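# Open the narrow cabinet's top drawer fully

## Task

Pull the top drawer of the narrow cabinet with three drawers fully open and keep it open. Every other drawer in the room must be completely closed at the end. No cabinet may be shifted noticeably from its place. The robot must not tip over or finish leaning.

## Robot and tools

Robot: a Dexmate Vega on three wheels, with a left and a right arm (each has seven joints plus a gripper), a head with cameras, and a torso of thigh, shank and chest that folds in a Z. It starts in the stand posture (hip 0.469, knee 1.617, waist 1.048). Other torso presets: stand_high 0.78, 1.57, 0.44; lean_20 0.52, 1.05, 0.18; lean_45 0.52, 1.05, -0.26; low_lean_45 0, 0, -0.79. Fold the arms before low_lean_45. Arm fold values in key order (shoulder pitch, shoulder yaw, upper arm roll, elbow, forearm roll, wrist pitch, wrist yaw): left 1, 0.5, -0.6, -2.5, 0, -0.9, 0; right -1, -0.5, 0.6, -2.5, 0, 0.9, 0.

Frames: the base frame sits on the floor at the robot's turning point, 0.185 m behind the front axle; x ahead, y to the left, z up, in metres. The hand points left_hand and right_hand lie between the fingers, 0.033 m back from the closed tips. The odometry frame is the base frame as it was at the start. Headings and turns are radians, positive counter-clockwise seen from above. base_tilt is in degrees, with an error of roughly 2.

Tool move: a single action. Its parts begin together.
- base: one command only, each a relative offset from where the base last reported itself. translate_m: metres ahead (+) or back (-), -2 to 2. strafe_m: metres left (+) or right (-), -2 to 2. rotate_rad: radians, + counter-clockwise, -3.2 to 3.2. The front wheels first swivel to the new direction, taking up to 1.1 s.
- joints: a map from joint name to an absolute target angle in radians, for any subset of joints. Ranges include torso_hip_rad 0 to 1.57, torso_knee_rad 0 to 3.141, torso_waist_rad -1.57 to 1.57, gripper 0 (closed) to 0.785 (open), head_pan_rad -2.792 to 2.792. On the right arm, shoulder pitch and wrist pitch are negative going down; on the left they are positive.
- target: an absolute pose for one hand. It needs side ("left" or "right"), x, y, z in metres in the base frame (-3 to 3), pitch_deg (90 fingers down, 0 level, -30 to 95), heading_deg (0 fingers forward, + counter-clockwise) and optionally roll_deg (default 0), plus line_only (true rejects anything other than a straight hand path). Heading and roll go from -360 to 360. target can be combined only with min_time_s.
- speeds: top speeds for this action only: translate_m 0.04 to 0.5 m/s (default 0.3), strafe_m 0.04 to 0.3, rotate_rad 0.1 to 0.6 rad/s.
- min_time_s: 0.1 to 8 s, the shortest duration of each arm and head motion.
- cameras: a list drawn from head_camera, left_wrist_camera, right_wrist_camera, all. A move without an action only returns the state and every image.

Tool wait: seconds from 0 to 10, with optional cameras; nothing new is commanded. zoom_image: camera plus region [x0, y0, x1, y1] in pixels of its most recent image, no larger than 504 by 504. finished_scene: pass scene, the current scene's number; it cannot be undone, and the drawers must stay right without the robot.

Results: the move line reads done, or else the worst status. base_status and joint_status per joint: done; off_target (stopped short and possibly still pushing); contact_stop (an arm pushed at nearly full torque for about 0.6 s; the whole arm or torso group stops and forgets its targets); contact_stop_at_<key>; time_out; not_followed (withheld by the collision check, and it may keep trying); unfinished; limit_stop_at_motor_heat. For a target, left_hand_status or right_hand_status shows reached (within 10 mm and 2 degrees), short with the remaining error (for "short (part of ...)" send the same target again), or refused with a reason. A refused call cancels the later move, wait and finished_scene calls in that reply. An invalid key does not. turned_by_wheels and turned_by_imu count since the last result. An imu turn above 0.03 rad during a straight or sideways drive means the base struck something. A time_out, or a count close to 0.000, means the base is blocked or a wheel cannot swivel; back away or turn on the spot. on_its_own lists motion you did not command. A Motor temperatures line gives each arm's joints in order; MOTOR HOT appears at 65 °C, and at 80 °C the arm shuts down for 30 to 60 s. TORQUE FAULT stops an arm for 10 s once contact torque reaches its limit (shoulder 141, upper arm roll and elbow 75.2, forearm and wrist 23.5 N m).

Caution: the base does not halt on contact and may keep pressing, so approach furniture at default speed or slower. Nothing prevents a tip-over, and a fallen robot stays down, so drive gently when the chest is forward or a load is held out. Keep the arms from striking or squeezing each other, which can end the scene. Under joints, only contact keeps an arm off the body. After any stop, move the arm away before pressing further, so motors do not overheat. Pull and push drawers smoothly rather than slamming them, and do not shove cabinets out of position.

Each tool is called after "Request:" as name([rows], argument=value, ...), one row to a line, values as JSON.

## Session

Request:
move()

Scene clock: 0.00 s.
Joint torques (N m): no reading
Motor temperatures (°C): left_arm=[31 31 31 26 40 35 41] | right_arm=[30 27 33 31 36 36 33]
base_odometry: x=+0.000 y=+0.000 heading=+0.000
turned_by_wheels: +0.000
turned_by_imu: +0.000
base_tilt: forward=+0.0 right=+0.8
base_status: not commanded
joint_positions: torso_hip_rad=+0.469 torso_knee_rad=+1.617 torso_waist_rad=+1.048 left_shoulder_pitch_rad=+2.217 left_shoulder_yaw_rad=-0.014 left_upper_arm_roll_rad=-0.004 left_elbow_rad=-1.080 left_forearm_roll_rad=+0.010 left_wrist_pitch_rad=-0.495 left_wrist_yaw_rad=-0.006 left_gripper_rad=+0.005 right_shoulder_pitch_rad=-2.194 right_shoulder_yaw_rad=-0.002 right_upper_arm_roll_rad=+0.006 right_elbow_rad=-1.112 right_forearm_roll_rad=+0.018 right_wrist_pitch_rad=+0.493 right_wrist_yaw_rad=-0.008 right_gripper_rad=+0.005 head_pan_rad=+0.000 head_tilt_rad=+0.000 head_camera_tilt_rad=+0.000
joint_status: not commanded
chest: x=-0.0111 y=+0.0000 z=+1.4155 quat_wxyz=(+0.999, +0.000, +0.050, +0.000) (m; base frame)
left_hand: x=+0.1501 y=+0.2220 z=+0.6144 quat_wxyz=(+0.402, -0.001, +0.915, -0.004) pitch_deg=+42.6 heading_deg=-0.5 roll_deg=-0.7 back=up (m; base frame)
right_hand: x=+0.1852 y=-0.2398 z=+0.6293 quat_wxyz=(+0.427, +0.011, +0.904, -0.007) pitch_deg=+39.4 heading_deg=-1.6 roll_deg=-0.3 back=up (m; base frame)
pictures: head_camera, left_wrist_camera, right_wrist_camera

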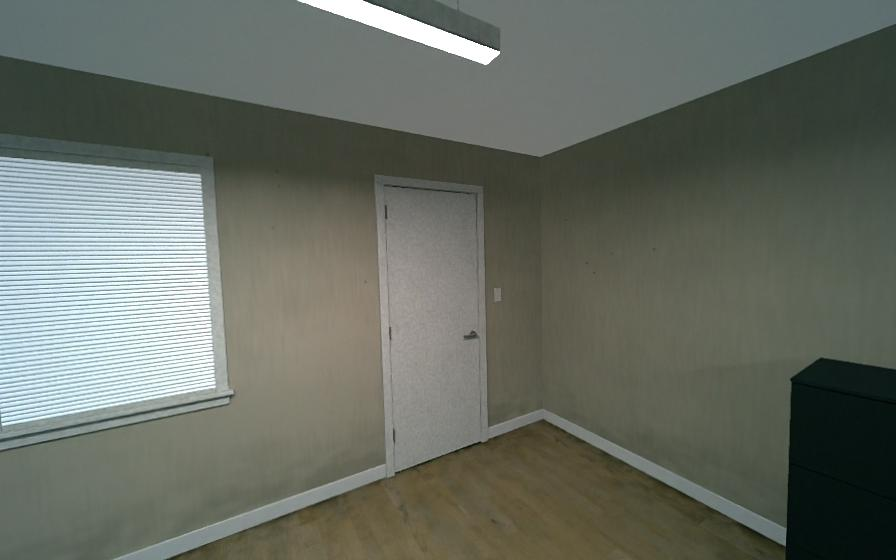

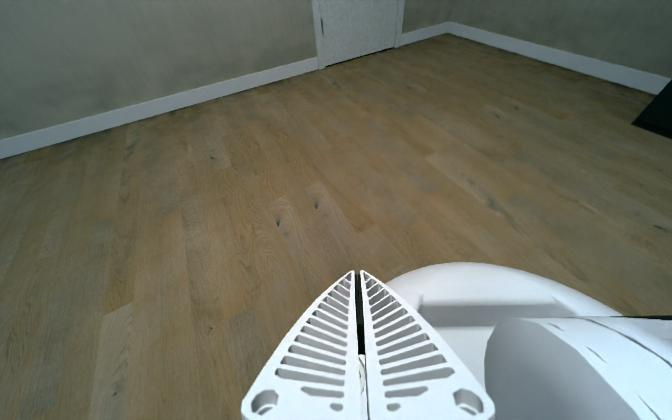

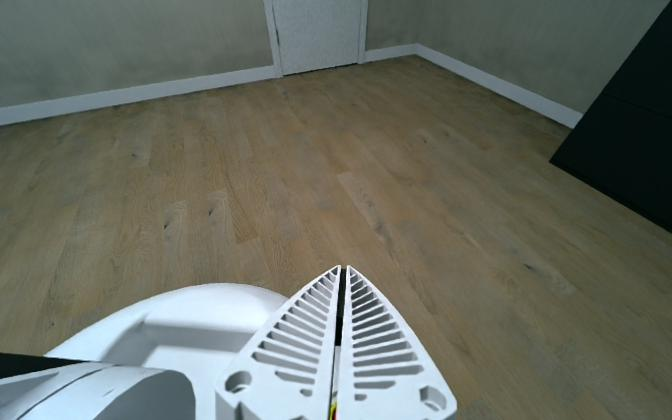

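Request:
move(joints={"head_pan_rad": -1.2, "head_camera_tilt_rad": 0.3}, cameras=["head_camera"])

Request:
move(joints={"head_pan_rad": 1.6, "head_camera_tilt_rad": 0.3}, cameras=["head_camera"])

Request:
move(joints={"head_pan_rad": -2.7, "head_camera_tilt_rad": 0.3}, cameras=["head_camera"])

Scene clock: 1.70 s.
Joint torques (N m): left_arm=[7.39 -0.55 -1.15 -1.09 0.06 -1.54 0.05] | right_arm=[-4.71 -1.69 0.59 -2.36 0.05 1.76 -0.05]
move: done
base_odometry: x=+0.000 y=+0.000 heading=+0.000
turned_by_wheels: +0.000
turned_by_imu: +0.000
base_tilt: forward=+0.1 right=+0.7
base_status: not commanded
joint_positions: torso_hip_rad=+0.469 torso_knee_rad=+1.617 torso_waist_rad=+1.048 left_shoulder_pitch_rad=+2.217 left_shoulder_yaw_rad=-0.014 left_upper_arm_roll_rad=-0.004 left_elbow_rad=-1.080 left_forearm_roll_rad=+0.010 left_wrist_pitch_rad=-0.495 left_wrist_yaw_rad=-0.006 left_gripper_rad=+0.005 right_shoulder_pitch_rad=-2.194 right_shoulder_yaw_rad=-0.002 right_upper_arm_roll_rad=+0.006 right_elbow_rad=-1.112 right_forearm_roll_rad=+0.018 right_wrist_pitch_rad=+0.493 right_wrist_yaw_rad=-0.008 right_gripper_rad=+0.005 head_pan_rad=-1.200 head_tilt_rad=+0.000 head_camera_tilt_rad=+0.300
joint_status: all done
chest: x=-0.0111 y=+0.0000 z=+1.4155 quat_wxyz=(+0.999, +0.000, +0.050, +0.000) (m; base frame)
left_hand: x=+0.1501 y=+0.2220 z=+0.6144 quat_wxyz=(+0.402, -0.001, +0.915, -0.004) pitch_deg=+42.6 heading_deg=-0.5 roll_deg=-0.7 back=up (m; base frame)
right_hand: x=+0.1852 y=-0.2398 z=+0.6293 quat_wxyz=(+0.427, +0.011, +0.904, -0.007) pitch_deg=+39.4 heading_deg=-1.6 roll_deg=-0.3 back=up (m; base frame)
pictures: head_camera

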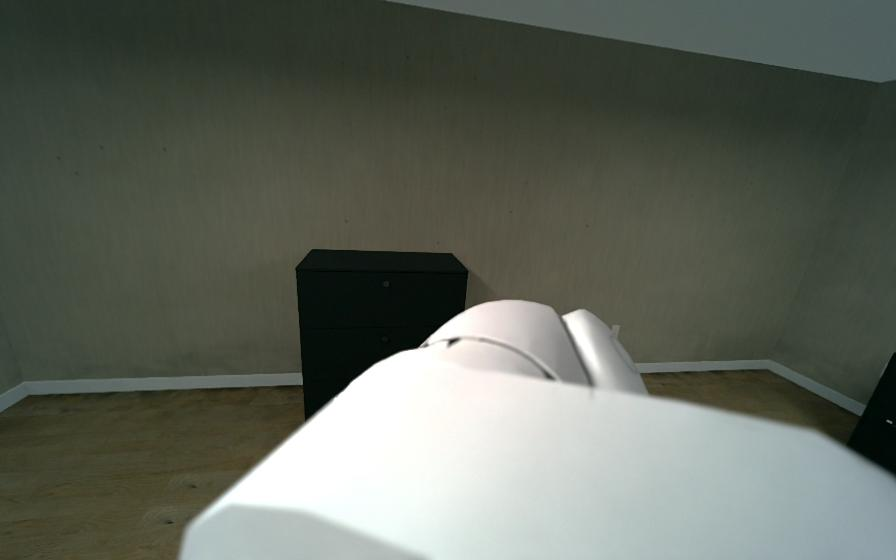

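Scene clock: 4.23 s.
Joint torques (N m): left_arm=[6.87 -0.56 -1.46 -1.93 0.23 -0.83 0.09] | right_arm=[-5.38 -0.43 0.84 -2.86 0.18 2.11 -0.19]
move: done
base_odometry: x=+0.000 y=+0.000 heading=+0.000
turned_by_wheels: +0.000
turned_by_imu: +0.000
base_tilt: forward=+0.0 right=+0.8
base_status: not commanded
joint_positions: torso_hip_rad=+0.469 torso_knee_rad=+1.617 torso_waist_rad=+1.048 left_shoulder_pitch_rad=+2.217 left_shoulder_yaw_rad=-0.014 left_upper_arm_roll_rad=-0.004 left_elbow_rad=-1.080 left_forearm_roll_rad=+0.010 left_wrist_pitch_rad=-0.495 left_wrist_yaw_rad=-0.006 left_gripper_rad=+0.005 right_shoulder_pitch_rad=-2.194 right_shoulder_yaw_rad=-0.002 right_upper_arm_roll_rad=+0.006 right_elbow_rad=-1.112 right_forearm_roll_rad=+0.018 right_wrist_pitch_rad=+0.493 right_wrist_yaw_rad=-0.008 right_gripper_rad=+0.005 head_pan_rad=+1.600 head_tilt_rad=+0.000 head_camera_tilt_rad=+0.300
joint_status: all done
chest: x=-0.0111 y=+0.0000 z=+1.4155 quat_wxyz=(+0.999, +0.000, +0.050, +0.000) (m; base frame)
left_hand: x=+0.1501 y=+0.2220 z=+0.6144 quat_wxyz=(+0.402, -0.001, +0.915, -0.004) pitch_deg=+42.6 heading_deg=-0.5 roll_deg=-0.7 back=up (m; base frame)
right_hand: x=+0.1852 y=-0.2398 z=+0.6293 quat_wxyz=(+0.427, +0.011, +0.904, -0.007) pitch_deg=+39.4 heading_deg=-1.6 roll_deg=-0.3 back=up (m; base frame)
pictures: head_camera

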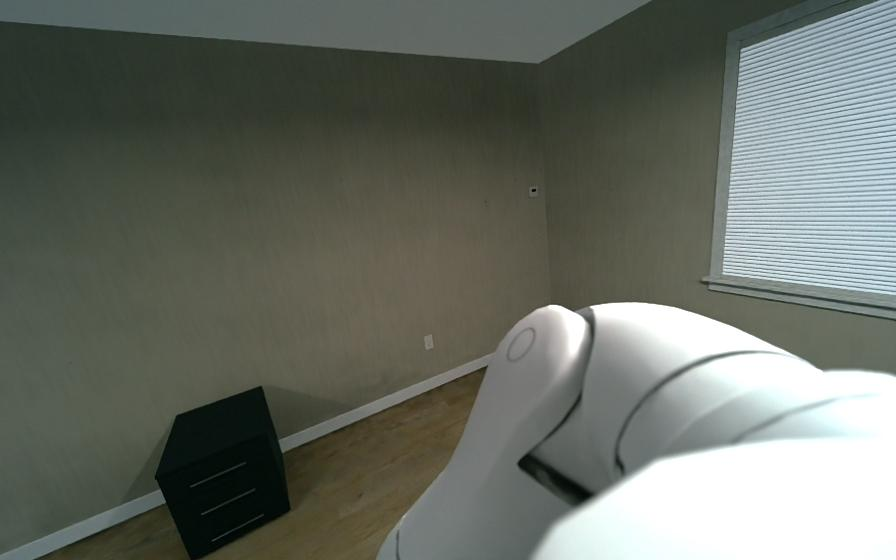

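Scene clock: 7.77 s.
Joint torques (N m): left_arm=[6.92 -0.58 -1.31 -3.14 -0.01 -1.99 0.08] | right_arm=[-5.35 -0.77 0.1 -2.01 0.22 2.32 0.08]
move: done
base_odometry: x=+0.000 y=+0.000 heading=+0.000
turned_by_wheels: +0.000
turned_by_imu: +0.000
base_tilt: forward=+0.0 right=+0.7
base_status: not commanded
joint_positions: torso_hip_rad=+0.469 torso_knee_rad=+1.617 torso_waist_rad=+1.048 left_shoulder_pitch_rad=+2.217 left_shoulder_yaw_rad=-0.014 left_upper_arm_roll_rad=-0.004 left_elbow_rad=-1.080 left_forearm_roll_rad=+0.010 left_wrist_pitch_rad=-0.495 left_wrist_yaw_rad=-0.006 left_gripper_rad=+0.005 right_shoulder_pitch_rad=-2.194 right_shoulder_yaw_rad=-0.002 right_upper_arm_roll_rad=+0.006 right_elbow_rad=-1.112 right_forearm_roll_rad=+0.018 right_wrist_pitch_rad=+0.493 right_wrist_yaw_rad=-0.008 right_gripper_rad=+0.005 head_pan_rad=-2.700 head_tilt_rad=+0.000 head_camera_tilt_rad=+0.300
joint_status: all done
chest: x=-0.0111 y=+0.0000 z=+1.4155 quat_wxyz=(+0.999, +0.000, +0.050, +0.000) (m; base frame)
left_hand: x=+0.1501 y=+0.2220 z=+0.6144 quat_wxyz=(+0.402, -0.001, +0.915, -0.004) pitch_deg=+42.6 heading_deg=-0.5 roll_deg=-0.7 back=up (m; base frame)
right_hand: x=+0.1852 y=-0.2398 z=+0.6293 quat_wxyz=(+0.427, +0.011, +0.904, -0.007) pitch_deg=+39.4 heading_deg=-1.6 roll_deg=-0.3 back=up (m; base frame)
pictures: head_camera

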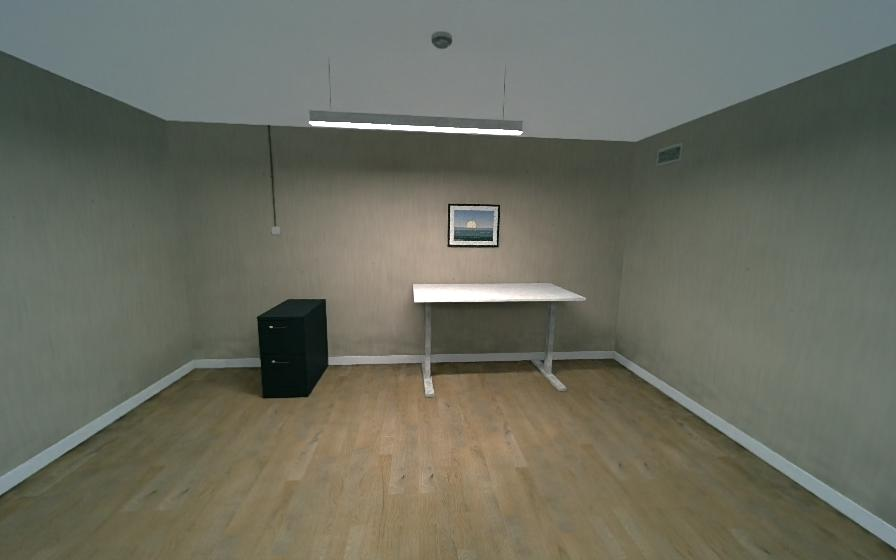

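Request:
move(joints={"head_pan_rad": 2.0, "head_camera_tilt_rad": 0.5}, cameras=["head_camera"])

Request:
zoom_image(camera="head_camera", region=[280, 250, 580, 500])

Scene clock: 11.87 s.
Joint torques (N m): left_arm=[5.72 -0.79 -0.05 -2.72 0.15 -1.64 -0.03] | right_arm=[-3.97 -1.63 0.79 -2.26 0.08 2.6 -0.02]
move: done
base_odometry: x=+0.000 y=+0.000 heading=+0.000
turned_by_wheels: +0.000
turned_by_imu: +0.000
base_tilt: forward=+0.1 right=+0.8
base_status: not commanded
joint_positions: torso_hip_rad=+0.469 torso_knee_rad=+1.617 torso_waist_rad=+1.048 left_shoulder_pitch_rad=+2.217 left_shoulder_yaw_rad=-0.014 left_upper_arm_roll_rad=-0.004 left_elbow_rad=-1.080 left_forearm_roll_rad=+0.010 left_wrist_pitch_rad=-0.495 left_wrist_yaw_rad=-0.006 left_gripper_rad=+0.005 right_shoulder_pitch_rad=-2.194 right_shoulder_yaw_rad=-0.002 right_upper_arm_roll_rad=+0.006 right_elbow_rad=-1.112 right_forearm_roll_rad=+0.018 right_wrist_pitch_rad=+0.493 right_wrist_yaw_rad=-0.008 right_gripper_rad=+0.005 head_pan_rad=+2.000 head_tilt_rad=+0.000 head_camera_tilt_rad=+0.500
joint_status: all done
chest: x=-0.0111 y=+0.0000 z=+1.4155 quat_wxyz=(+0.999, +0.000, +0.050, +0.000) (m; base frame)
left_hand: x=+0.1501 y=+0.2220 z=+0.6144 quat_wxyz=(+0.402, -0.001, +0.915, -0.004) pitch_deg=+42.6 heading_deg=-0.5 roll_deg=-0.7 back=up (m; base frame)
right_hand: x=+0.1852 y=-0.2398 z=+0.6293 quat_wxyz=(+0.427, +0.011, +0.904, -0.007) pitch_deg=+39.4 heading_deg=-1.6 roll_deg=-0.3 back=up (m; base frame)
pictures: head_camera

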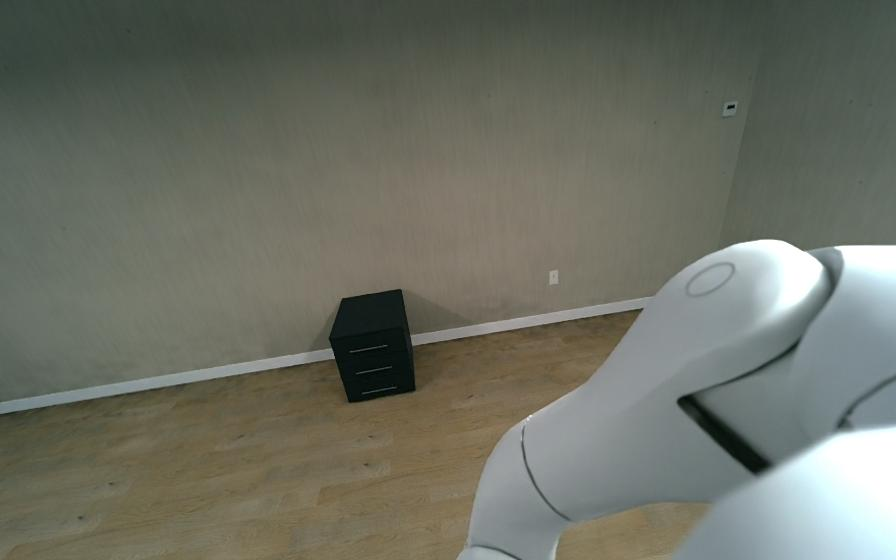

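Scaled by 1.680 from the camera's 896x560 image, which has a finer 960x600 frame.

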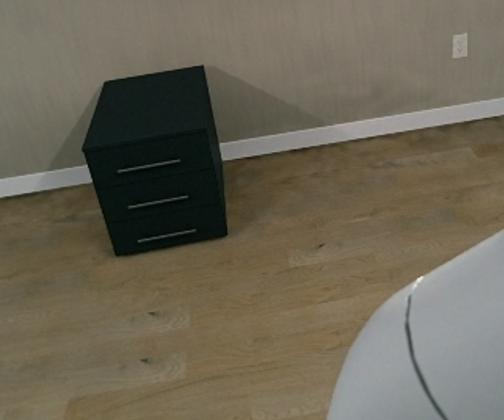

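Request:
move(base={"rotate_rad": 2.1}, joints={"head_pan_rad": 0.0, "head_camera_tilt_rad": 0.5}, cameras=["head_camera"])

Request:
zoom_image(camera="head_camera", region=[300, 200, 600, 450])

Scene clock: 17.50 s.
Joint torques (N m): left_arm=[6 -0.34 -1.39 -3.93 -0.02 -1.18 0.02] | right_arm=[-5.86 -1.55 0.54 -2.44 0.01 1.44 -0.01]
move: done
base_odometry: x=+0.003 y=-0.001 heading=+2.106
turned_by_wheels: +2.106
turned_by_imu: +2.095
base_tilt: forward=+0.1 right=+0.8
base_status: done
joint_positions: torso_hip_rad=+0.469 torso_knee_rad=+1.617 torso_waist_rad=+1.048 left_shoulder_pitch_rad=+2.217 left_shoulder_yaw_rad=-0.014 left_upper_arm_roll_rad=-0.004 left_elbow_rad=-1.080 left_forearm_roll_rad=+0.010 left_wrist_pitch_rad=-0.495 left_wrist_yaw_rad=-0.006 left_gripper_rad=+0.005 right_shoulder_pitch_rad=-2.194 right_shoulder_yaw_rad=-0.002 right_upper_arm_roll_rad=+0.006 right_elbow_rad=-1.112 right_forearm_roll_rad=+0.018 right_wrist_pitch_rad=+0.493 right_wrist_yaw_rad=-0.008 right_gripper_rad=+0.005 head_pan_rad=+0.000 head_tilt_rad=+0.000 head_camera_tilt_rad=+0.500
joint_status: all done
chest: x=-0.0111 y=+0.0000 z=+1.4155 quat_wxyz=(+0.999, +0.000, +0.050, +0.000) (m; base frame)
left_hand: x=+0.1501 y=+0.2220 z=+0.6144 quat_wxyz=(+0.402, -0.001, +0.915, -0.004) pitch_deg=+42.6 heading_deg=-0.5 roll_deg=-0.7 back=up (m; base frame)
right_hand: x=+0.1852 y=-0.2398 z=+0.6293 quat_wxyz=(+0.427, +0.011, +0.904, -0.007) pitch_deg=+39.4 heading_deg=-1.6 roll_deg=-0.3 back=up (m; base frame)
pictures: head_camera

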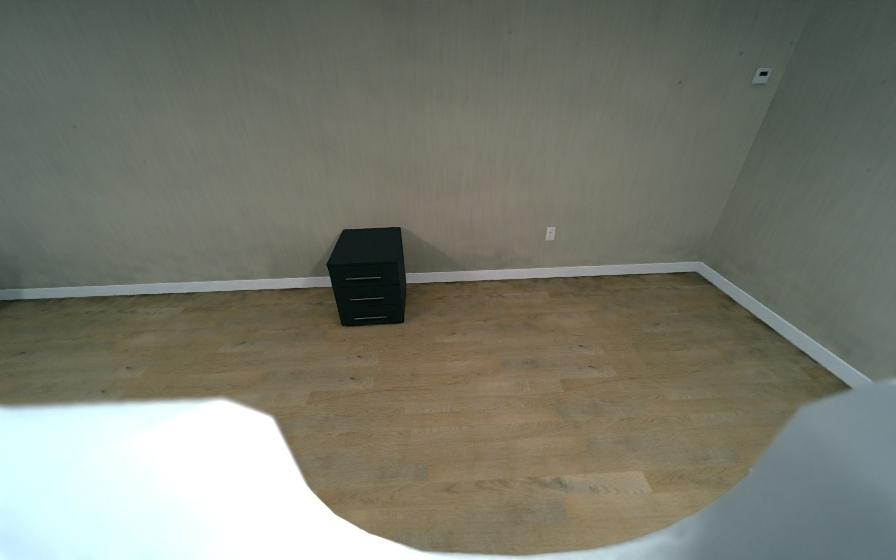

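Scaled by 1.680 from the camera's 896x560 image, which has a finer 960x600 frame.

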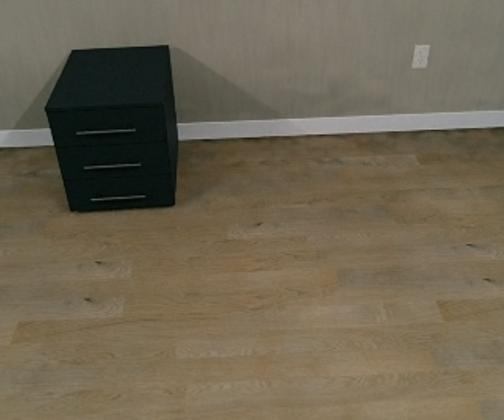

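Request:
move(base={"rotate_rad": 0.09})

Request:
move(base={"translate_m": 0.6}, joints={"head_camera_tilt_rad": 0.6}, cameras=["head_camera"])

Request:
zoom_image(camera="head_camera", region=[260, 200, 510, 410])

Scene clock: 20.43 s.
Joint torques (N m): left_arm=[5.77 0.53 -0.59 -3.01 0.04 -2.36 0.01] | right_arm=[-4 -0.08 1.23 -1.47 0.11 2.22 -0.02]
move: done
base_odometry: x=+0.003 y=-0.001 heading=+2.196
turned_by_wheels: +0.090
turned_by_imu: +0.090
base_tilt: forward=+0.1 right=+0.8
base_status: done
joint_positions: torso_hip_rad=+0.469 torso_knee_rad=+1.617 torso_waist_rad=+1.048 left_shoulder_pitch_rad=+2.217 left_shoulder_yaw_rad=-0.014 left_upper_arm_roll_rad=-0.004 left_elbow_rad=-1.080 left_forearm_roll_rad=+0.010 left_wrist_pitch_rad=-0.495 left_wrist_yaw_rad=-0.006 left_gripper_rad=+0.005 right_shoulder_pitch_rad=-2.194 right_shoulder_yaw_rad=-0.002 right_upper_arm_roll_rad=+0.006 right_elbow_rad=-1.112 right_forearm_roll_rad=+0.018 right_wrist_pitch_rad=+0.493 right_wrist_yaw_rad=-0.008 right_gripper_rad=+0.005 head_pan_rad=+0.000 head_tilt_rad=+0.000 head_camera_tilt_rad=+0.500
joint_status: not commanded
chest: x=-0.0111 y=+0.0000 z=+1.4155 quat_wxyz=(+0.999, +0.000, +0.050, +0.000) (m; base frame)
left_hand: x=+0.1501 y=+0.2220 z=+0.6144 quat_wxyz=(+0.402, -0.001, +0.915, -0.004) pitch_deg=+42.6 heading_deg=-0.5 roll_deg=-0.7 back=up (m; base frame)
right_hand: x=+0.1852 y=-0.2398 z=+0.6293 quat_wxyz=(+0.427, +0.011, +0.904, -0.007) pitch_deg=+39.4 heading_deg=-1.6 roll_deg=-0.3 back=up (m; base frame)
pictures: none

Scene clock: 24.27 s.
Joint torques (N m): left_arm=[6.55 -0.16 -1.18 -2.37 -0.07 -1.91 0] | right_arm=[-3.27 -0.09 0.4 -2.61 0.15 1.66 0.06]
move: done
base_odometry: x=-0.349 y=+0.485 heading=+2.197
turned_by_wheels: +0.001
turned_by_imu: +0.000
base_tilt: forward=+0.1 right=+0.8
base_status: done
joint_positions: torso_hip_rad=+0.469 torso_knee_rad=+1.617 torso_waist_rad=+1.048 left_shoulder_pitch_rad=+2.217 left_shoulder_yaw_rad=-0.014 left_upper_arm_roll_rad=-0.004 left_elbow_rad=-1.080 left_forearm_roll_rad=+0.010 left_wrist_pitch_rad=-0.495 left_wrist_yaw_rad=-0.006 left_gripper_rad=+0.005 right_shoulder_pitch_rad=-2.194 right_shoulder_yaw_rad=-0.002 right_upper_arm_roll_rad=+0.006 right_elbow_rad=-1.112 right_forearm_roll_rad=+0.018 right_wrist_pitch_rad=+0.493 right_wrist_yaw_rad=-0.008 right_gripper_rad=+0.005 head_pan_rad=+0.000 head_tilt_rad=+0.000 head_camera_tilt_rad=+0.600
joint_status: all done
chest: x=-0.0111 y=+0.0000 z=+1.4155 quat_wxyz=(+0.999, +0.000, +0.050, +0.000) (m; base frame)
left_hand: x=+0.1501 y=+0.2220 z=+0.6143 quat_wxyz=(+0.402, -0.001, +0.916, -0.004) pitch_deg=+42.6 heading_deg=-0.5 roll_deg=-0.7 back=up (m; base frame)
right_hand: x=+0.1852 y=-0.2398 z=+0.6293 quat_wxyz=(+0.427, +0.011, +0.904, -0.007) pitch_deg=+39.4 heading_deg=-1.6 roll_deg=-0.3 back=up (m; base frame)
pictures: head_camera

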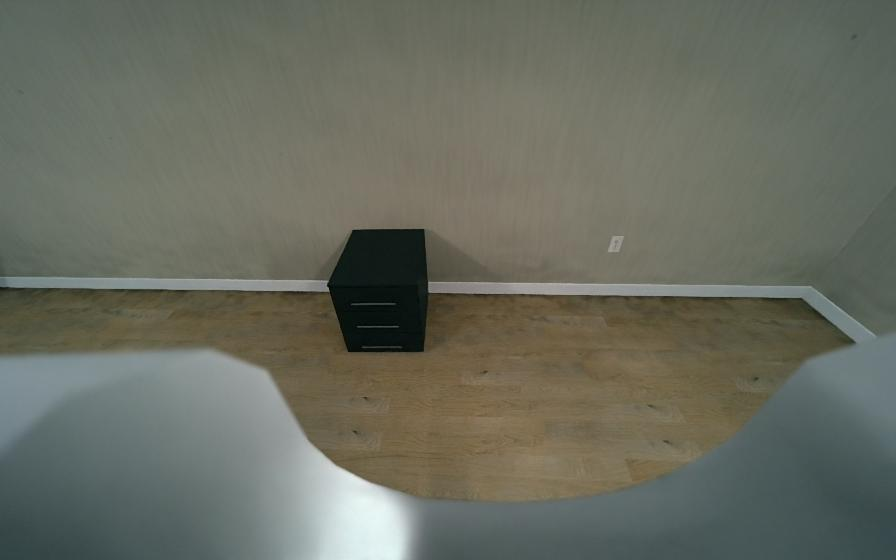

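Scaled by 2.016 from the camera's 896x560 image, which has a finer 960x600 frame.

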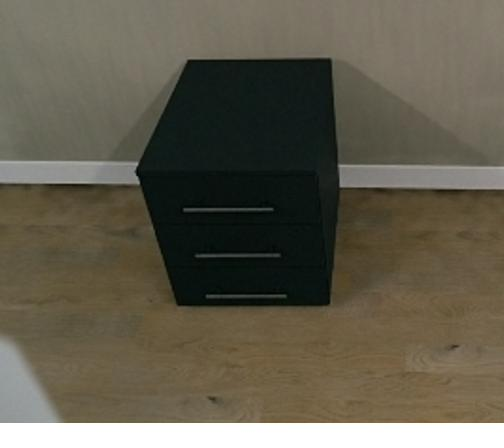

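Request:
move(base={"strafe_m": 0.2})

Request:
move(joints={"torso_hip_rad": 0.52, "torso_knee_rad": 1.05, "torso_waist_rad": -0.26, "head_camera_tilt_rad": 0.0}, cameras=["head_camera"])

Scene clock: 27.80 s.
Joint torques (N m): left_arm=[5.73 -0.11 -1.03 -2.76 0.23 -1.71 -0.1] | right_arm=[-4.44 -1.89 0.61 -2.36 0.21 2.7 0.1]
move: done
base_odometry: x=-0.511 y=+0.368 heading=+2.201
turned_by_wheels: +0.003
turned_by_imu: +0.002
base_tilt: forward=+0.0 right=+0.7
base_status: done
joint_positions: torso_hip_rad=+0.469 torso_knee_rad=+1.617 torso_waist_rad=+1.048 left_shoulder_pitch_rad=+2.217 left_shoulder_yaw_rad=-0.014 left_upper_arm_roll_rad=-0.004 left_elbow_rad=-1.080 left_forearm_roll_rad=+0.010 left_wrist_pitch_rad=-0.495 left_wrist_yaw_rad=-0.006 left_gripper_rad=+0.005 right_shoulder_pitch_rad=-2.194 right_shoulder_yaw_rad=-0.002 right_upper_arm_roll_rad=+0.006 right_elbow_rad=-1.112 right_forearm_roll_rad=+0.018 right_wrist_pitch_rad=+0.493 right_wrist_yaw_rad=-0.008 right_gripper_rad=+0.005 head_pan_rad=+0.000 head_tilt_rad=+0.000 head_camera_tilt_rad=+0.600
joint_status: not commanded
chest: x=-0.0111 y=+0.0000 z=+1.4155 quat_wxyz=(+0.999, +0.000, +0.050, +0.000) (m; base frame)
left_hand: x=+0.1501 y=+0.2220 z=+0.6144 quat_wxyz=(+0.402, -0.001, +0.915, -0.004) pitch_deg=+42.6 heading_deg=-0.5 roll_deg=-0.7 back=up (m; base frame)
right_hand: x=+0.1852 y=-0.2398 z=+0.6293 quat_wxyz=(+0.427, +0.011, +0.904, -0.007) pitch_deg=+39.4 heading_deg=-1.6 roll_deg=-0.3 back=up (m; base frame)
pictures: none

Scene clock: 33.93 s.
Joint torques (N m): left_arm=[20.71 -0.41 -0.71 3.22 0.07 -1.72 -0.12] | right_arm=[-19.05 -0.3 0.6 3.11 0.09 0.59 -0.19]
move: done
base_odometry: x=-0.511 y=+0.368 heading=+2.201
turned_by_wheels: +0.000
turned_by_imu: +0.000
base_tilt: forward=+0.0 right=+0.7
base_status: not commanded
joint_positions: torso_hip_rad=+0.520 torso_knee_rad=+1.050 torso_waist_rad=-0.260 left_shoulder_pitch_rad=+2.217 left_shoulder_yaw_rad=-0.014 left_upper_arm_roll_rad=-0.004 left_elbow_rad=-1.080 left_forearm_roll_rad=+0.010 left_wrist_pitch_rad=-0.495 left_wrist_yaw_rad=-0.006 left_gripper_rad=+0.005 right_shoulder_pitch_rad=-2.194 right_shoulder_yaw_rad=-0.002 right_upper_arm_roll_rad=+0.006 right_elbow_rad=-1.112 right_forearm_roll_rad=+0.018 right_wrist_pitch_rad=+0.493 right_wrist_yaw_rad=-0.008 right_gripper_rad=+0.005 head_pan_rad=+0.000 head_tilt_rad=+0.000 head_camera_tilt_rad=+0.000
joint_status: all done
chest: x=+0.0407 y=+0.0000 z=+1.2164 quat_wxyz=(+0.923, +0.000, +0.385, +0.000) (m; base frame)
left_hand: x=-0.3448 y=+0.2220 z=+0.4959 quat_wxyz=(+0.069, -0.003, +0.998, -0.003) pitch_deg=+82.1 heading_deg=-2.6 roll_deg=-2.9 (m; base frame)
right_hand: x=-0.3082 y=-0.2398 z=+0.4851 quat_wxyz=(+0.096, +0.008, +0.995, -0.010) pitch_deg=+78.9 heading_deg=-6.6 roll_deg=-5.7 (m; base frame)
pictures: head_camera

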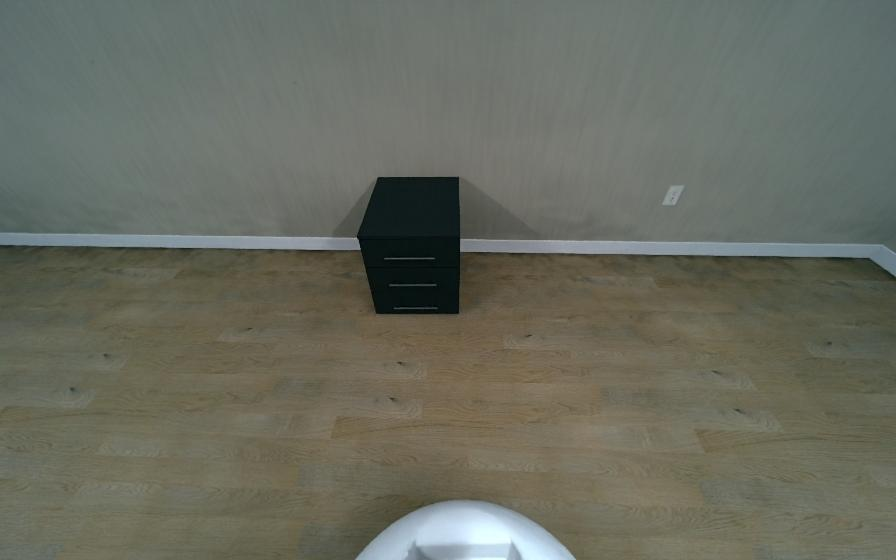

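Request:
zoom_image(camera="head_camera", region=[330, 160, 490, 340])

Scaled by 2.800 from the camera's 896x560 image, which has a finer 960x600 frame.

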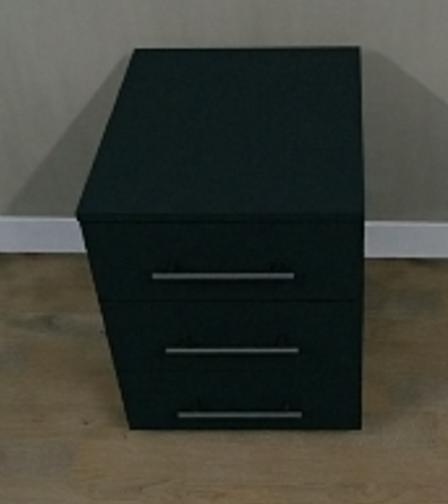

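Request:
move(joints={"right_shoulder_pitch_rad": -1.4, "right_elbow_rad": -2.3, "right_wrist_pitch_rad": 0.5, "left_shoulder_pitch_rad": 1.4, "left_elbow_rad": -1.6, "left_wrist_pitch_rad": 0.3, "left_forearm_roll_rad": 0.0, "left_gripper_rad": 0.3})

Request:
move(base={"translate_m": 0.25}, joints={"torso_hip_rad": 0.2, "torso_knee_rad": 0.73, "torso_waist_rad": -0.26}, cameras=["all"])

Scene clock: 41.43 s.
Joint torques (N m): left_arm=[-6 -2.53 -2.52 -4.77 -0.18 -1.25 0.25] | right_arm=[14.52 -0.67 0.69 -8.72 0.11 2.44 -0.04]
move: done
base_odometry: x=-0.511 y=+0.368 heading=+2.201
turned_by_wheels: +0.000
turned_by_imu: +0.000
base_tilt: forward=+0.0 right=+0.7
base_status: not commanded
joint_positions: torso_hip_rad=+0.520 torso_knee_rad=+1.050 torso_waist_rad=-0.260 left_shoulder_pitch_rad=+1.400 left_shoulder_yaw_rad=-0.014 left_upper_arm_roll_rad=-0.004 left_elbow_rad=-1.600 left_forearm_roll_rad=+0.000 left_wrist_pitch_rad=+0.300 left_wrist_yaw_rad=-0.006 left_gripper_rad=+0.300 right_shoulder_pitch_rad=-1.403 right_shoulder_yaw_rad=-0.002 right_upper_arm_roll_rad=+0.006 right_elbow_rad=-2.296 right_forearm_roll_rad=+0.018 right_wrist_pitch_rad=+0.500 right_wrist_yaw_rad=-0.008 right_gripper_rad=+0.005 head_pan_rad=+0.000 head_tilt_rad=+0.000 head_camera_tilt_rad=+0.000
joint_status: all done
chest: x=+0.0407 y=+0.0000 z=+1.2164 quat_wxyz=(+0.923, +0.000, +0.385, +0.000) (m; base frame)
left_hand: x=+0.3485 y=+0.2243 z=+0.4421 quat_wxyz=(+0.334, -0.006, +0.943, -0.005) pitch_deg=+51.0 heading_deg=-0.5 roll_deg=-1.3 back=up (m; base frame)
right_hand: x=+0.4928 y=-0.2372 z=+1.1257 quat_wxyz=(+0.885, +0.010, +0.465, +0.000) pitch_deg=-34.5 heading_deg=-1.2 roll_deg=+1.2 back=up (m; base frame)
pictures: none
ARM HIT: the robot struck its own base or body hard.

Scene clock: 44.37 s.
Joint torques (N m): left_arm=[-4.73 -0.74 -2.45 -6.21 -0.12 -0.9 0.1] | right_arm=[13.06 -1.86 0.6 -8.4 0.01 2.43 0.01]
move: done
base_odometry: x=-0.658 y=+0.570 heading=+2.200
turned_by_wheels: +0.000
turned_by_imu: +0.001
base_tilt: forward=+0.1 right=+0.8
base_status: done
joint_positions: torso_hip_rad=+0.200 torso_knee_rad=+0.730 torso_waist_rad=-0.260 left_shoulder_pitch_rad=+1.400 left_shoulder_yaw_rad=-0.014 left_upper_arm_roll_rad=-0.004 left_elbow_rad=-1.600 left_forearm_roll_rad=+0.000 left_wrist_pitch_rad=+0.300 left_wrist_yaw_rad=-0.006 left_gripper_rad=+0.300 right_shoulder_pitch_rad=-1.400 right_shoulder_yaw_rad=-0.002 right_upper_arm_roll_rad=+0.006 right_elbow_rad=-2.300 right_forearm_roll_rad=+0.018 right_wrist_pitch_rad=+0.500 right_wrist_yaw_rad=-0.008 right_gripper_rad=+0.005 head_pan_rad=+0.000 head_tilt_rad=+0.000 head_camera_tilt_rad=+0.000
joint_status: all done
chest: x=+0.1097 y=+0.0000 z=+1.1075 quat_wxyz=(+0.923, +0.000, +0.385, +0.000) (m; base frame)
left_hand: x=+0.4176 y=+0.2243 z=+0.3332 quat_wxyz=(+0.334, -0.006, +0.943, -0.005) pitch_deg=+51.0 heading_deg=-0.5 roll_deg=-1.3 back=up (m; base frame)
right_hand: x=+0.5612 y=-0.2372 z=+1.0202 quat_wxyz=(+0.887, +0.010, +0.463, +0.000) pitch_deg=-34.9 heading_deg=-1.2 roll_deg=+1.2 back=up (m; base frame)
pictures: head_camera, left_wrist_camera, right_wrist_camera

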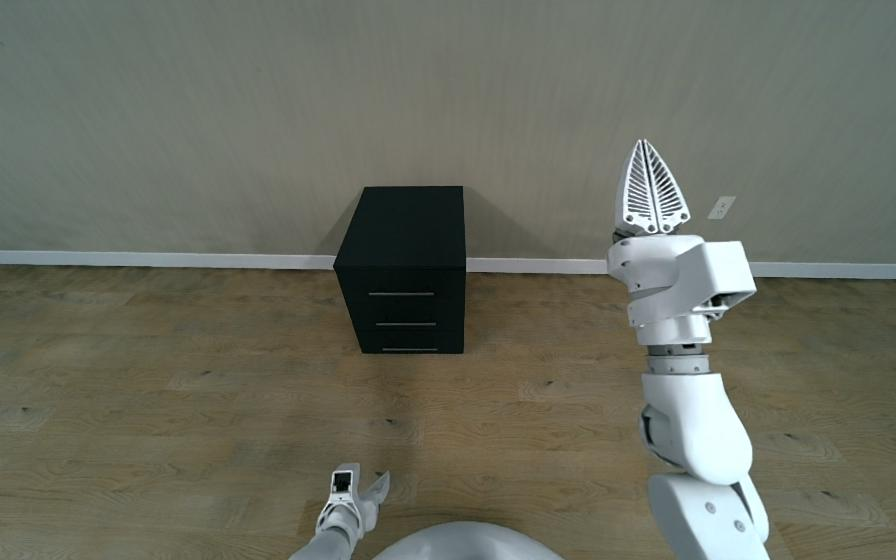

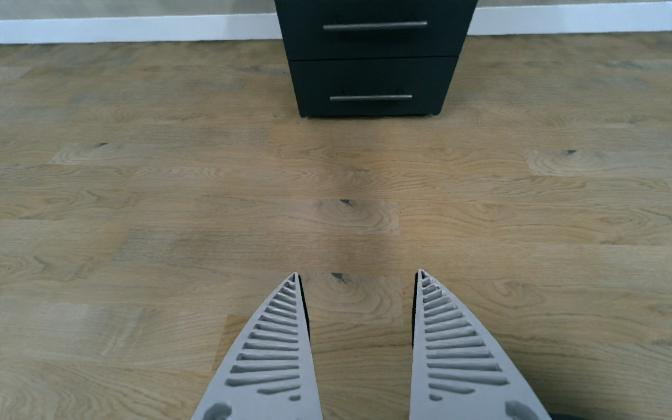

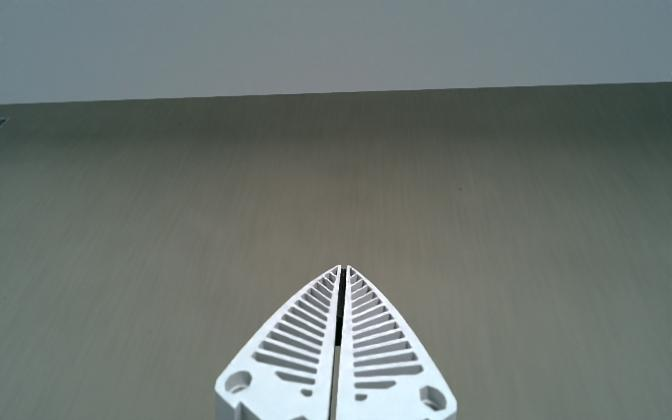

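Request:
move(target={"side": "left", "x": 0.66, "y": 0.154, "z": 0.55, "pitch_deg": 40, "heading_deg": 0, "roll_deg": 90}, cameras=["all"])

Scene clock: 49.63 s.
Joint torques (N m): left_arm=[-19.17 2.3 -4.55 -6.19 2.41 0.43 0.53] | right_arm=[13.04 0.05 0.38 -7.62 0.02 3.32 -0.16]
move: done
base_odometry: x=-0.658 y=+0.569 heading=+2.200
turned_by_wheels: +0.000
turned_by_imu: +0.000
base_tilt: forward=+0.1 right=+0.7
base_status: not commanded
joint_positions: torso_hip_rad=+0.200 torso_knee_rad=+0.730 torso_waist_rad=-0.260 left_shoulder_pitch_rad=+0.668 left_shoulder_yaw_rad=+0.638 left_upper_arm_roll_rad=+0.906 left_elbow_rad=-1.930 left_forearm_roll_rad=+0.968 left_wrist_pitch_rad=+0.930 left_wrist_yaw_rad=-0.542 left_gripper_rad=+0.300 right_shoulder_pitch_rad=-1.400 right_shoulder_yaw_rad=-0.002 right_upper_arm_roll_rad=+0.006 right_elbow_rad=-2.300 right_forearm_roll_rad=+0.018 right_wrist_pitch_rad=+0.500 right_wrist_yaw_rad=-0.008 right_gripper_rad=+0.005 head_pan_rad=+0.000 head_tilt_rad=+0.000 head_camera_tilt_rad=+0.000
joint_status: not commanded
chest: x=+0.1097 y=+0.0000 z=+1.1075 quat_wxyz=(+0.923, +0.000, +0.385, +0.000) (m; base frame)
left_hand: x=+0.6593 y=+0.1533 z=+0.5487 quat_wxyz=(+0.299, +0.640, +0.642, +0.297) pitch_deg=+40.2 heading_deg=-0.2 roll_deg=+89.7 (m; base frame)
left_hand_status: reached (checked arc [the straight line was blocked; over the whole arc the hand travels 0.38 m to end 0.33 m from its start, up to 0.08 m off the straight line; left_forearm_roll_rad turns most, 0.97 rad; on the way or at its end the hand turns up to 91 deg from its attitude at the start], planned for 3.4 s): 2 mm and 0.3 deg off.
right_hand: x=+0.5612 y=-0.2372 z=+1.0202 quat_wxyz=(+0.887, +0.010, +0.463, +0.000) pitch_deg=-34.9 heading_deg=-1.2 roll_deg=+1.2 back=up (m; base frame)
pictures: head_camera, left_wrist_camera, right_wrist_camera

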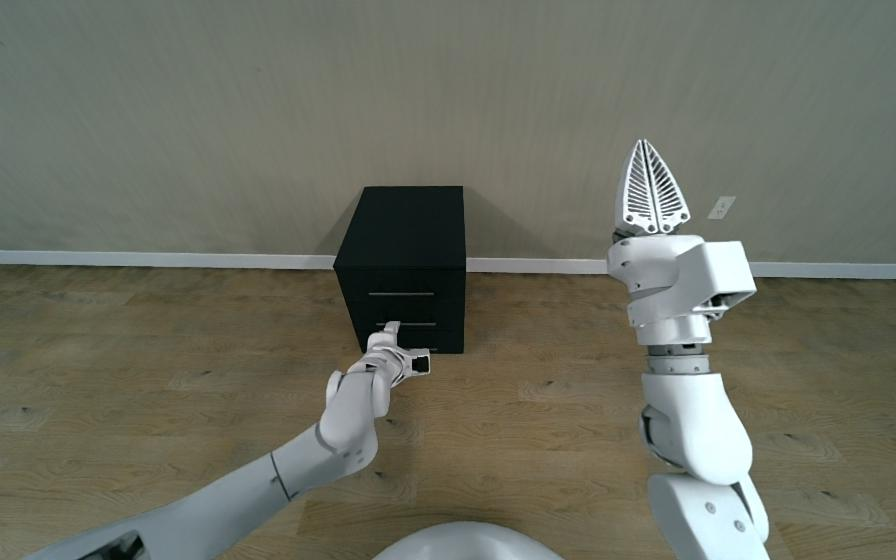

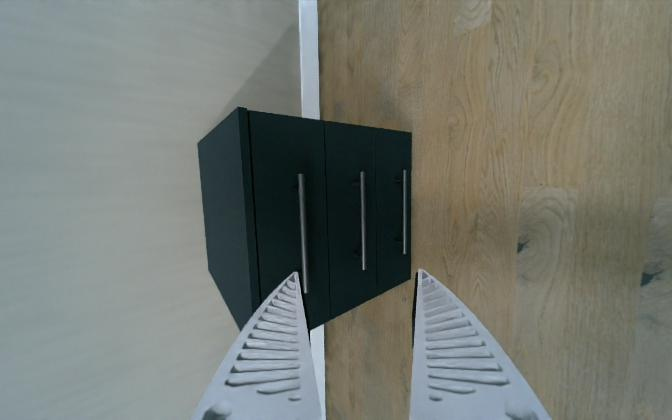

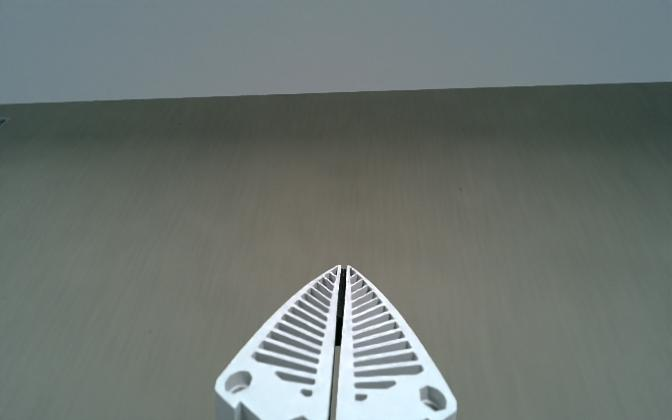

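Request:
move(base={"translate_m": 0.1})

Request:
move(target={"side": "left", "x": 0.735, "y": 0.154, "z": 0.475, "pitch_deg": 40, "heading_deg": 0, "roll_deg": 90}, cameras=["head_camera", "left_wrist_camera"])

Request:
zoom_image(camera="head_camera", region=[320, 200, 500, 400])

Scene clock: 51.97 s.
Joint torques (N m): left_arm=[-19.6 4.23 -4.55 -6.46 2.15 0.59 0.31] | right_arm=[13.25 -1.26 0.63 -8.5 0.08 1.8 -0.03]
move: done
base_odometry: x=-0.718 y=+0.650 heading=+2.200
turned_by_wheels: +0.000
turned_by_imu: +0.000
base_tilt: forward=+0.1 right=+0.8
base_status: done
joint_positions: torso_hip_rad=+0.200 torso_knee_rad=+0.730 torso_waist_rad=-0.260 left_shoulder_pitch_rad=+0.666 left_shoulder_yaw_rad=+0.641 left_upper_arm_roll_rad=+0.909 left_elbow_rad=-1.931 left_forearm_roll_rad=+0.972 left_wrist_pitch_rad=+0.932 left_wrist_yaw_rad=-0.544 left_gripper_rad=+0.300 right_shoulder_pitch_rad=-1.400 right_shoulder_yaw_rad=-0.002 right_upper_arm_roll_rad=+0.006 right_elbow_rad=-2.300 right_forearm_roll_rad=+0.018 right_wrist_pitch_rad=+0.500 right_wrist_yaw_rad=-0.008 right_gripper_rad=+0.005 head_pan_rad=+0.000 head_tilt_rad=+0.000 head_camera_tilt_rad=+0.000
joint_status: not commanded
chest: x=+0.1097 y=+0.0000 z=+1.1075 quat_wxyz=(+0.923, +0.000, +0.385, +0.000) (m; base frame)
left_hand: x=+0.6599 y=+0.1540 z=+0.5498 quat_wxyz=(+0.299, +0.641, +0.641, +0.299) pitch_deg=+40.0 heading_deg=+0.0 roll_deg=+90.0 (m; base frame)
right_hand: x=+0.5612 y=-0.2372 z=+1.0202 quat_wxyz=(+0.887, +0.010, +0.463, +0.000) pitch_deg=-34.9 heading_deg=-1.2 roll_deg=+1.2 back=up (m; base frame)
pictures: none

Scene clock: 55.30 s.
Joint torques (N m): left_arm=[-23 -2.3 -9.84 -4.99 1.11 -0.26 0.8] | right_arm=[11.21 -1.94 0.69 -8.83 0.15 2.51 -0.18]
move: done
base_odometry: x=-0.718 y=+0.650 heading=+2.200
turned_by_wheels: +0.000
turned_by_imu: +0.000
base_tilt: forward=+0.1 right=+0.8
base_status: not commanded
joint_positions: torso_hip_rad=+0.200 torso_knee_rad=+0.730 torso_waist_rad=-0.260 left_shoulder_pitch_rad=+0.505 left_shoulder_yaw_rad=+0.423 left_upper_arm_roll_rad=+0.896 left_elbow_rad=-1.383 left_forearm_roll_rad=+0.816 left_wrist_pitch_rad=+0.672 left_wrist_yaw_rad=-0.305 left_gripper_rad=+0.300 right_shoulder_pitch_rad=-1.400 right_shoulder_yaw_rad=-0.002 right_upper_arm_roll_rad=+0.006 right_elbow_rad=-2.300 right_forearm_roll_rad=+0.018 right_wrist_pitch_rad=+0.500 right_wrist_yaw_rad=-0.008 right_gripper_rad=+0.005 head_pan_rad=+0.000 head_tilt_rad=+0.000 head_camera_tilt_rad=+0.000
joint_status: not commanded
chest: x=+0.1097 y=+0.0000 z=+1.1075 quat_wxyz=(+0.923, +0.000, +0.385, +0.000) (m; base frame)
left_hand: x=+0.7343 y=+0.1540 z=+0.4752 quat_wxyz=(+0.299, +0.641, +0.641, +0.299) pitch_deg=+40.0 heading_deg=+0.0 roll_deg=-90.0 (m; base frame)
left_hand_status: reached (straight line, planned for 2.1 s): 1 mm and 0.0 deg off.
right_hand: x=+0.5612 y=-0.2372 z=+1.0202 quat_wxyz=(+0.887, +0.010, +0.463, +0.000) pitch_deg=-34.9 heading_deg=-1.2 roll_deg=+1.2 back=up (m; base frame)
pictures: head_camera, left_wrist_camera

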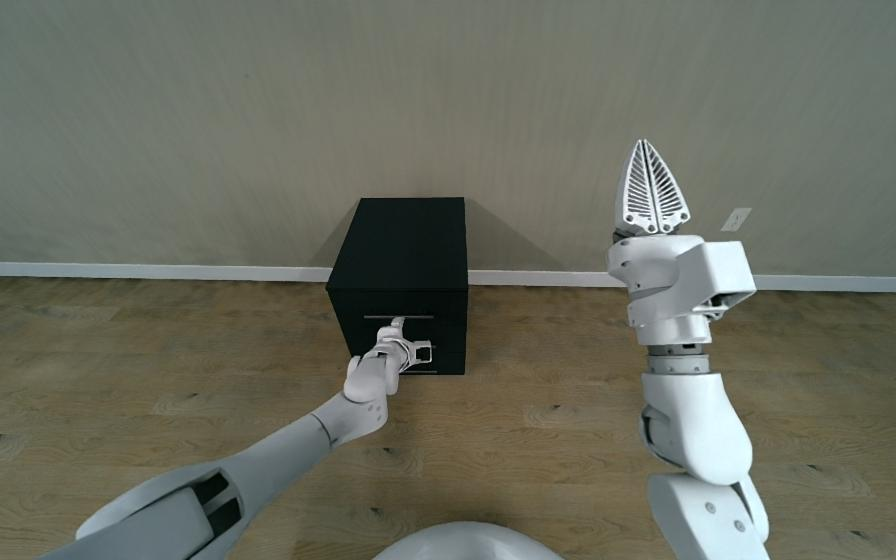

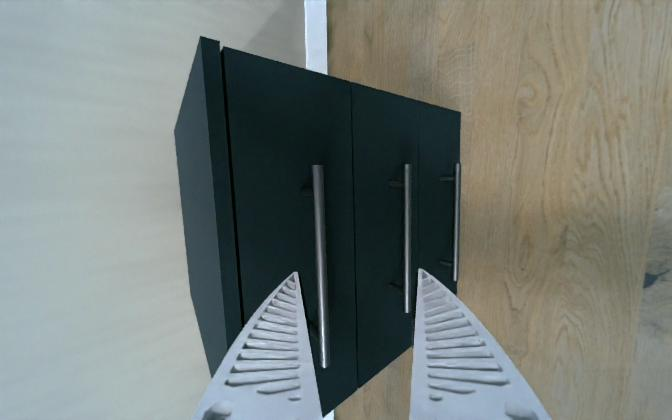

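Scaled by 2.520 from the camera's 896x560 image, which has a finer 960x600 frame.

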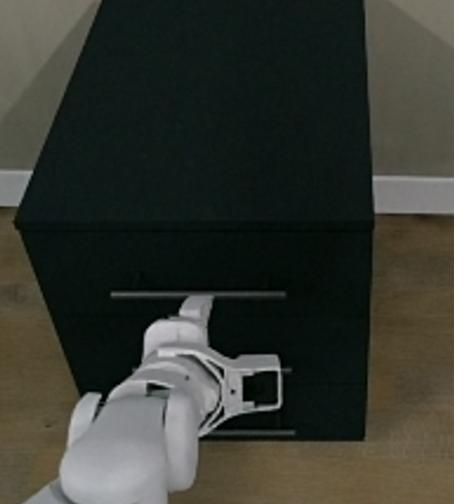

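Request:
move(target={"side": "left", "x": 0.75, "y": 0.154, "z": 0.504, "pitch_deg": 40, "heading_deg": 0, "roll_deg": 90})

Request:
move(joints={"left_gripper_rad": 0.18}, cameras=["head_camera", "left_wrist_camera"])

Request:
zoom_image(camera="left_wrist_camera", region=[220, 140, 470, 390])

Request:
zoom_image(camera="head_camera", region=[350, 260, 470, 380])

Scene clock: 57.90 s.
Joint torques (N m): left_arm=[-24.93 1.72 -10.47 -6.35 1.66 -0.08 0.86] | right_arm=[14.87 0.32 0.28 -7.81 0.12 2.39 -0.11]
move: done
base_odometry: x=-0.718 y=+0.650 heading=+2.200
turned_by_wheels: +0.000
turned_by_imu: +0.000
base_tilt: forward=+0.1 right=+0.8
base_status: not commanded
joint_positions: torso_hip_rad=+0.200 torso_knee_rad=+0.730 torso_waist_rad=-0.260 left_shoulder_pitch_rad=+0.473 left_shoulder_yaw_rad=+0.446 left_upper_arm_roll_rad=+0.895 left_elbow_rad=-1.444 left_forearm_roll_rad=+0.829 left_wrist_pitch_rad=+0.699 left_wrist_yaw_rad=-0.382 left_gripper_rad=+0.300 right_shoulder_pitch_rad=-1.400 right_shoulder_yaw_rad=-0.002 right_upper_arm_roll_rad=+0.006 right_elbow_rad=-2.300 right_forearm_roll_rad=+0.018 right_wrist_pitch_rad=+0.500 right_wrist_yaw_rad=-0.008 right_gripper_rad=+0.005 head_pan_rad=+0.000 head_tilt_rad=+0.000 head_camera_tilt_rad=+0.000
joint_status: not commanded
chest: x=+0.1097 y=+0.0000 z=+1.1075 quat_wxyz=(+0.923, +0.000, +0.385, +0.000) (m; base frame)
left_hand: x=+0.7490 y=+0.1538 z=+0.5023 quat_wxyz=(+0.299, +0.641, +0.641, +0.299) pitch_deg=+40.0 heading_deg=+0.0 roll_deg=+90.0 (m; base frame)
left_hand_status: reached (straight line, planned for 0.6 s): 2 mm and 0.0 deg off.
right_hand: x=+0.5612 y=-0.2372 z=+1.0202 quat_wxyz=(+0.887, +0.010, +0.463, +0.000) pitch_deg=-34.9 heading_deg=-1.2 roll_deg=+1.2 back=up (m; base frame)
pictures: none

Scene clock: 58.50 s.
Joint torques (N m): left_arm=[-22.89 2.04 -11.22 -5.17 1.56 0.49 0.42] | right_arm=[12.17 -2.12 0.4 -8.41 0.05 2.72 -0.16]
move: done
base_odometry: x=-0.718 y=+0.650 heading=+2.200
turned_by_wheels: +0.000
turned_by_imu: +0.000
base_tilt: forward=+0.1 right=+0.8
base_status: not commanded
joint_positions: torso_hip_rad=+0.200 torso_knee_rad=+0.730 torso_waist_rad=-0.260 left_shoulder_pitch_rad=+0.471 left_shoulder_yaw_rad=+0.447 left_upper_arm_roll_rad=+0.895 left_elbow_rad=-1.446 left_forearm_roll_rad=+0.830 left_wrist_pitch_rad=+0.700 left_wrist_yaw_rad=-0.385 left_gripper_rad=+0.180 right_shoulder_pitch_rad=-1.400 right_shoulder_yaw_rad=-0.002 right_upper_arm_roll_rad=+0.006 right_elbow_rad=-2.300 right_forearm_roll_rad=+0.018 right_wrist_pitch_rad=+0.500 right_wrist_yaw_rad=-0.008 right_gripper_rad=+0.005 head_pan_rad=+0.000 head_tilt_rad=+0.000 head_camera_tilt_rad=+0.000
joint_status: all done
chest: x=+0.1097 y=+0.0000 z=+1.1075 quat_wxyz=(+0.923, +0.000, +0.385, +0.000) (m; base frame)
left_hand: x=+0.7496 y=+0.1538 z=+0.5034 quat_wxyz=(+0.299, +0.641, +0.641, +0.299) pitch_deg=+40.0 heading_deg=+0.0 roll_deg=+90.0 (m; base frame)
right_hand: x=+0.5612 y=-0.2372 z=+1.0202 quat_wxyz=(+0.887, +0.010, +0.463, +0.000) pitch_deg=-34.9 heading_deg=-1.2 roll_deg=+1.2 back=up (m; base frame)
pictures: head_camera, left_wrist_camera

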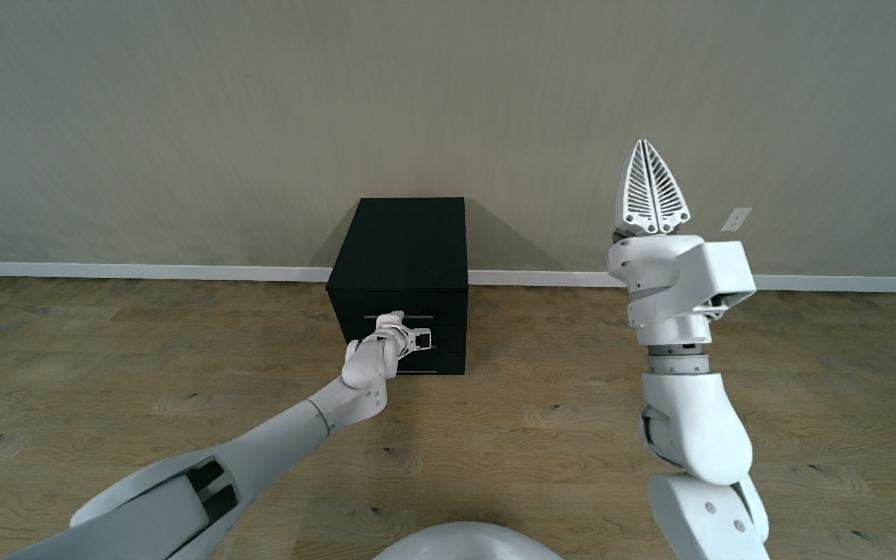

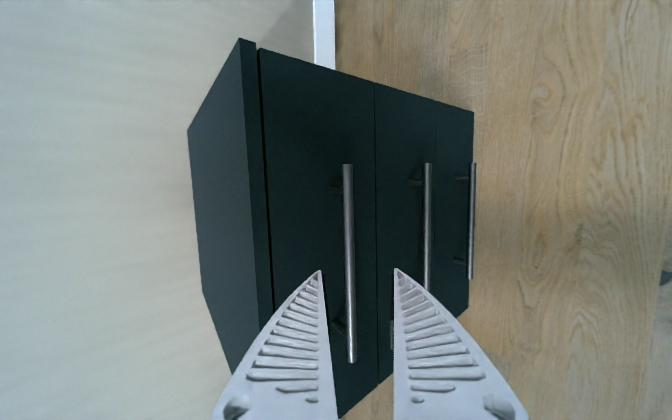

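Scaled by 2.016 from the camera's 672x420 image, which has a finer 960x600 frame.

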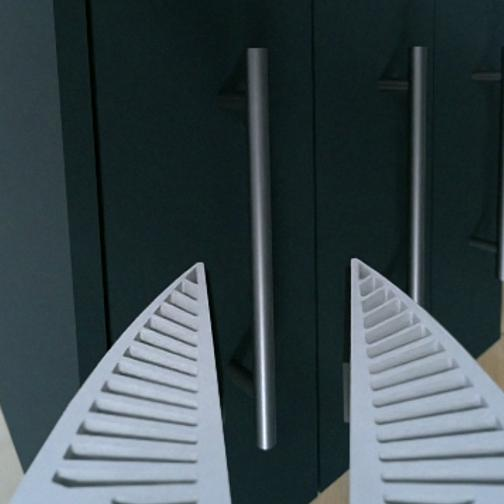

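Scaled by 4.200 from the camera's 896x560 image, which has a finer 960x600 frame.

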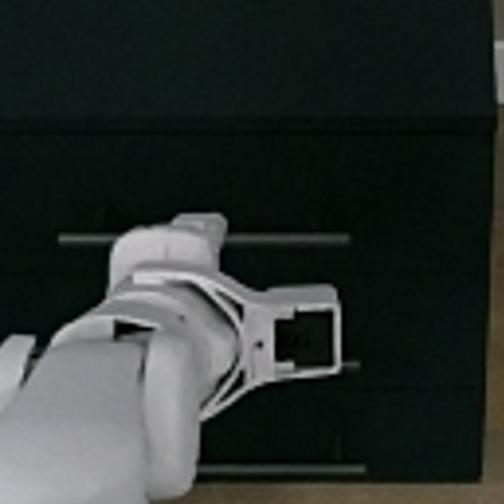

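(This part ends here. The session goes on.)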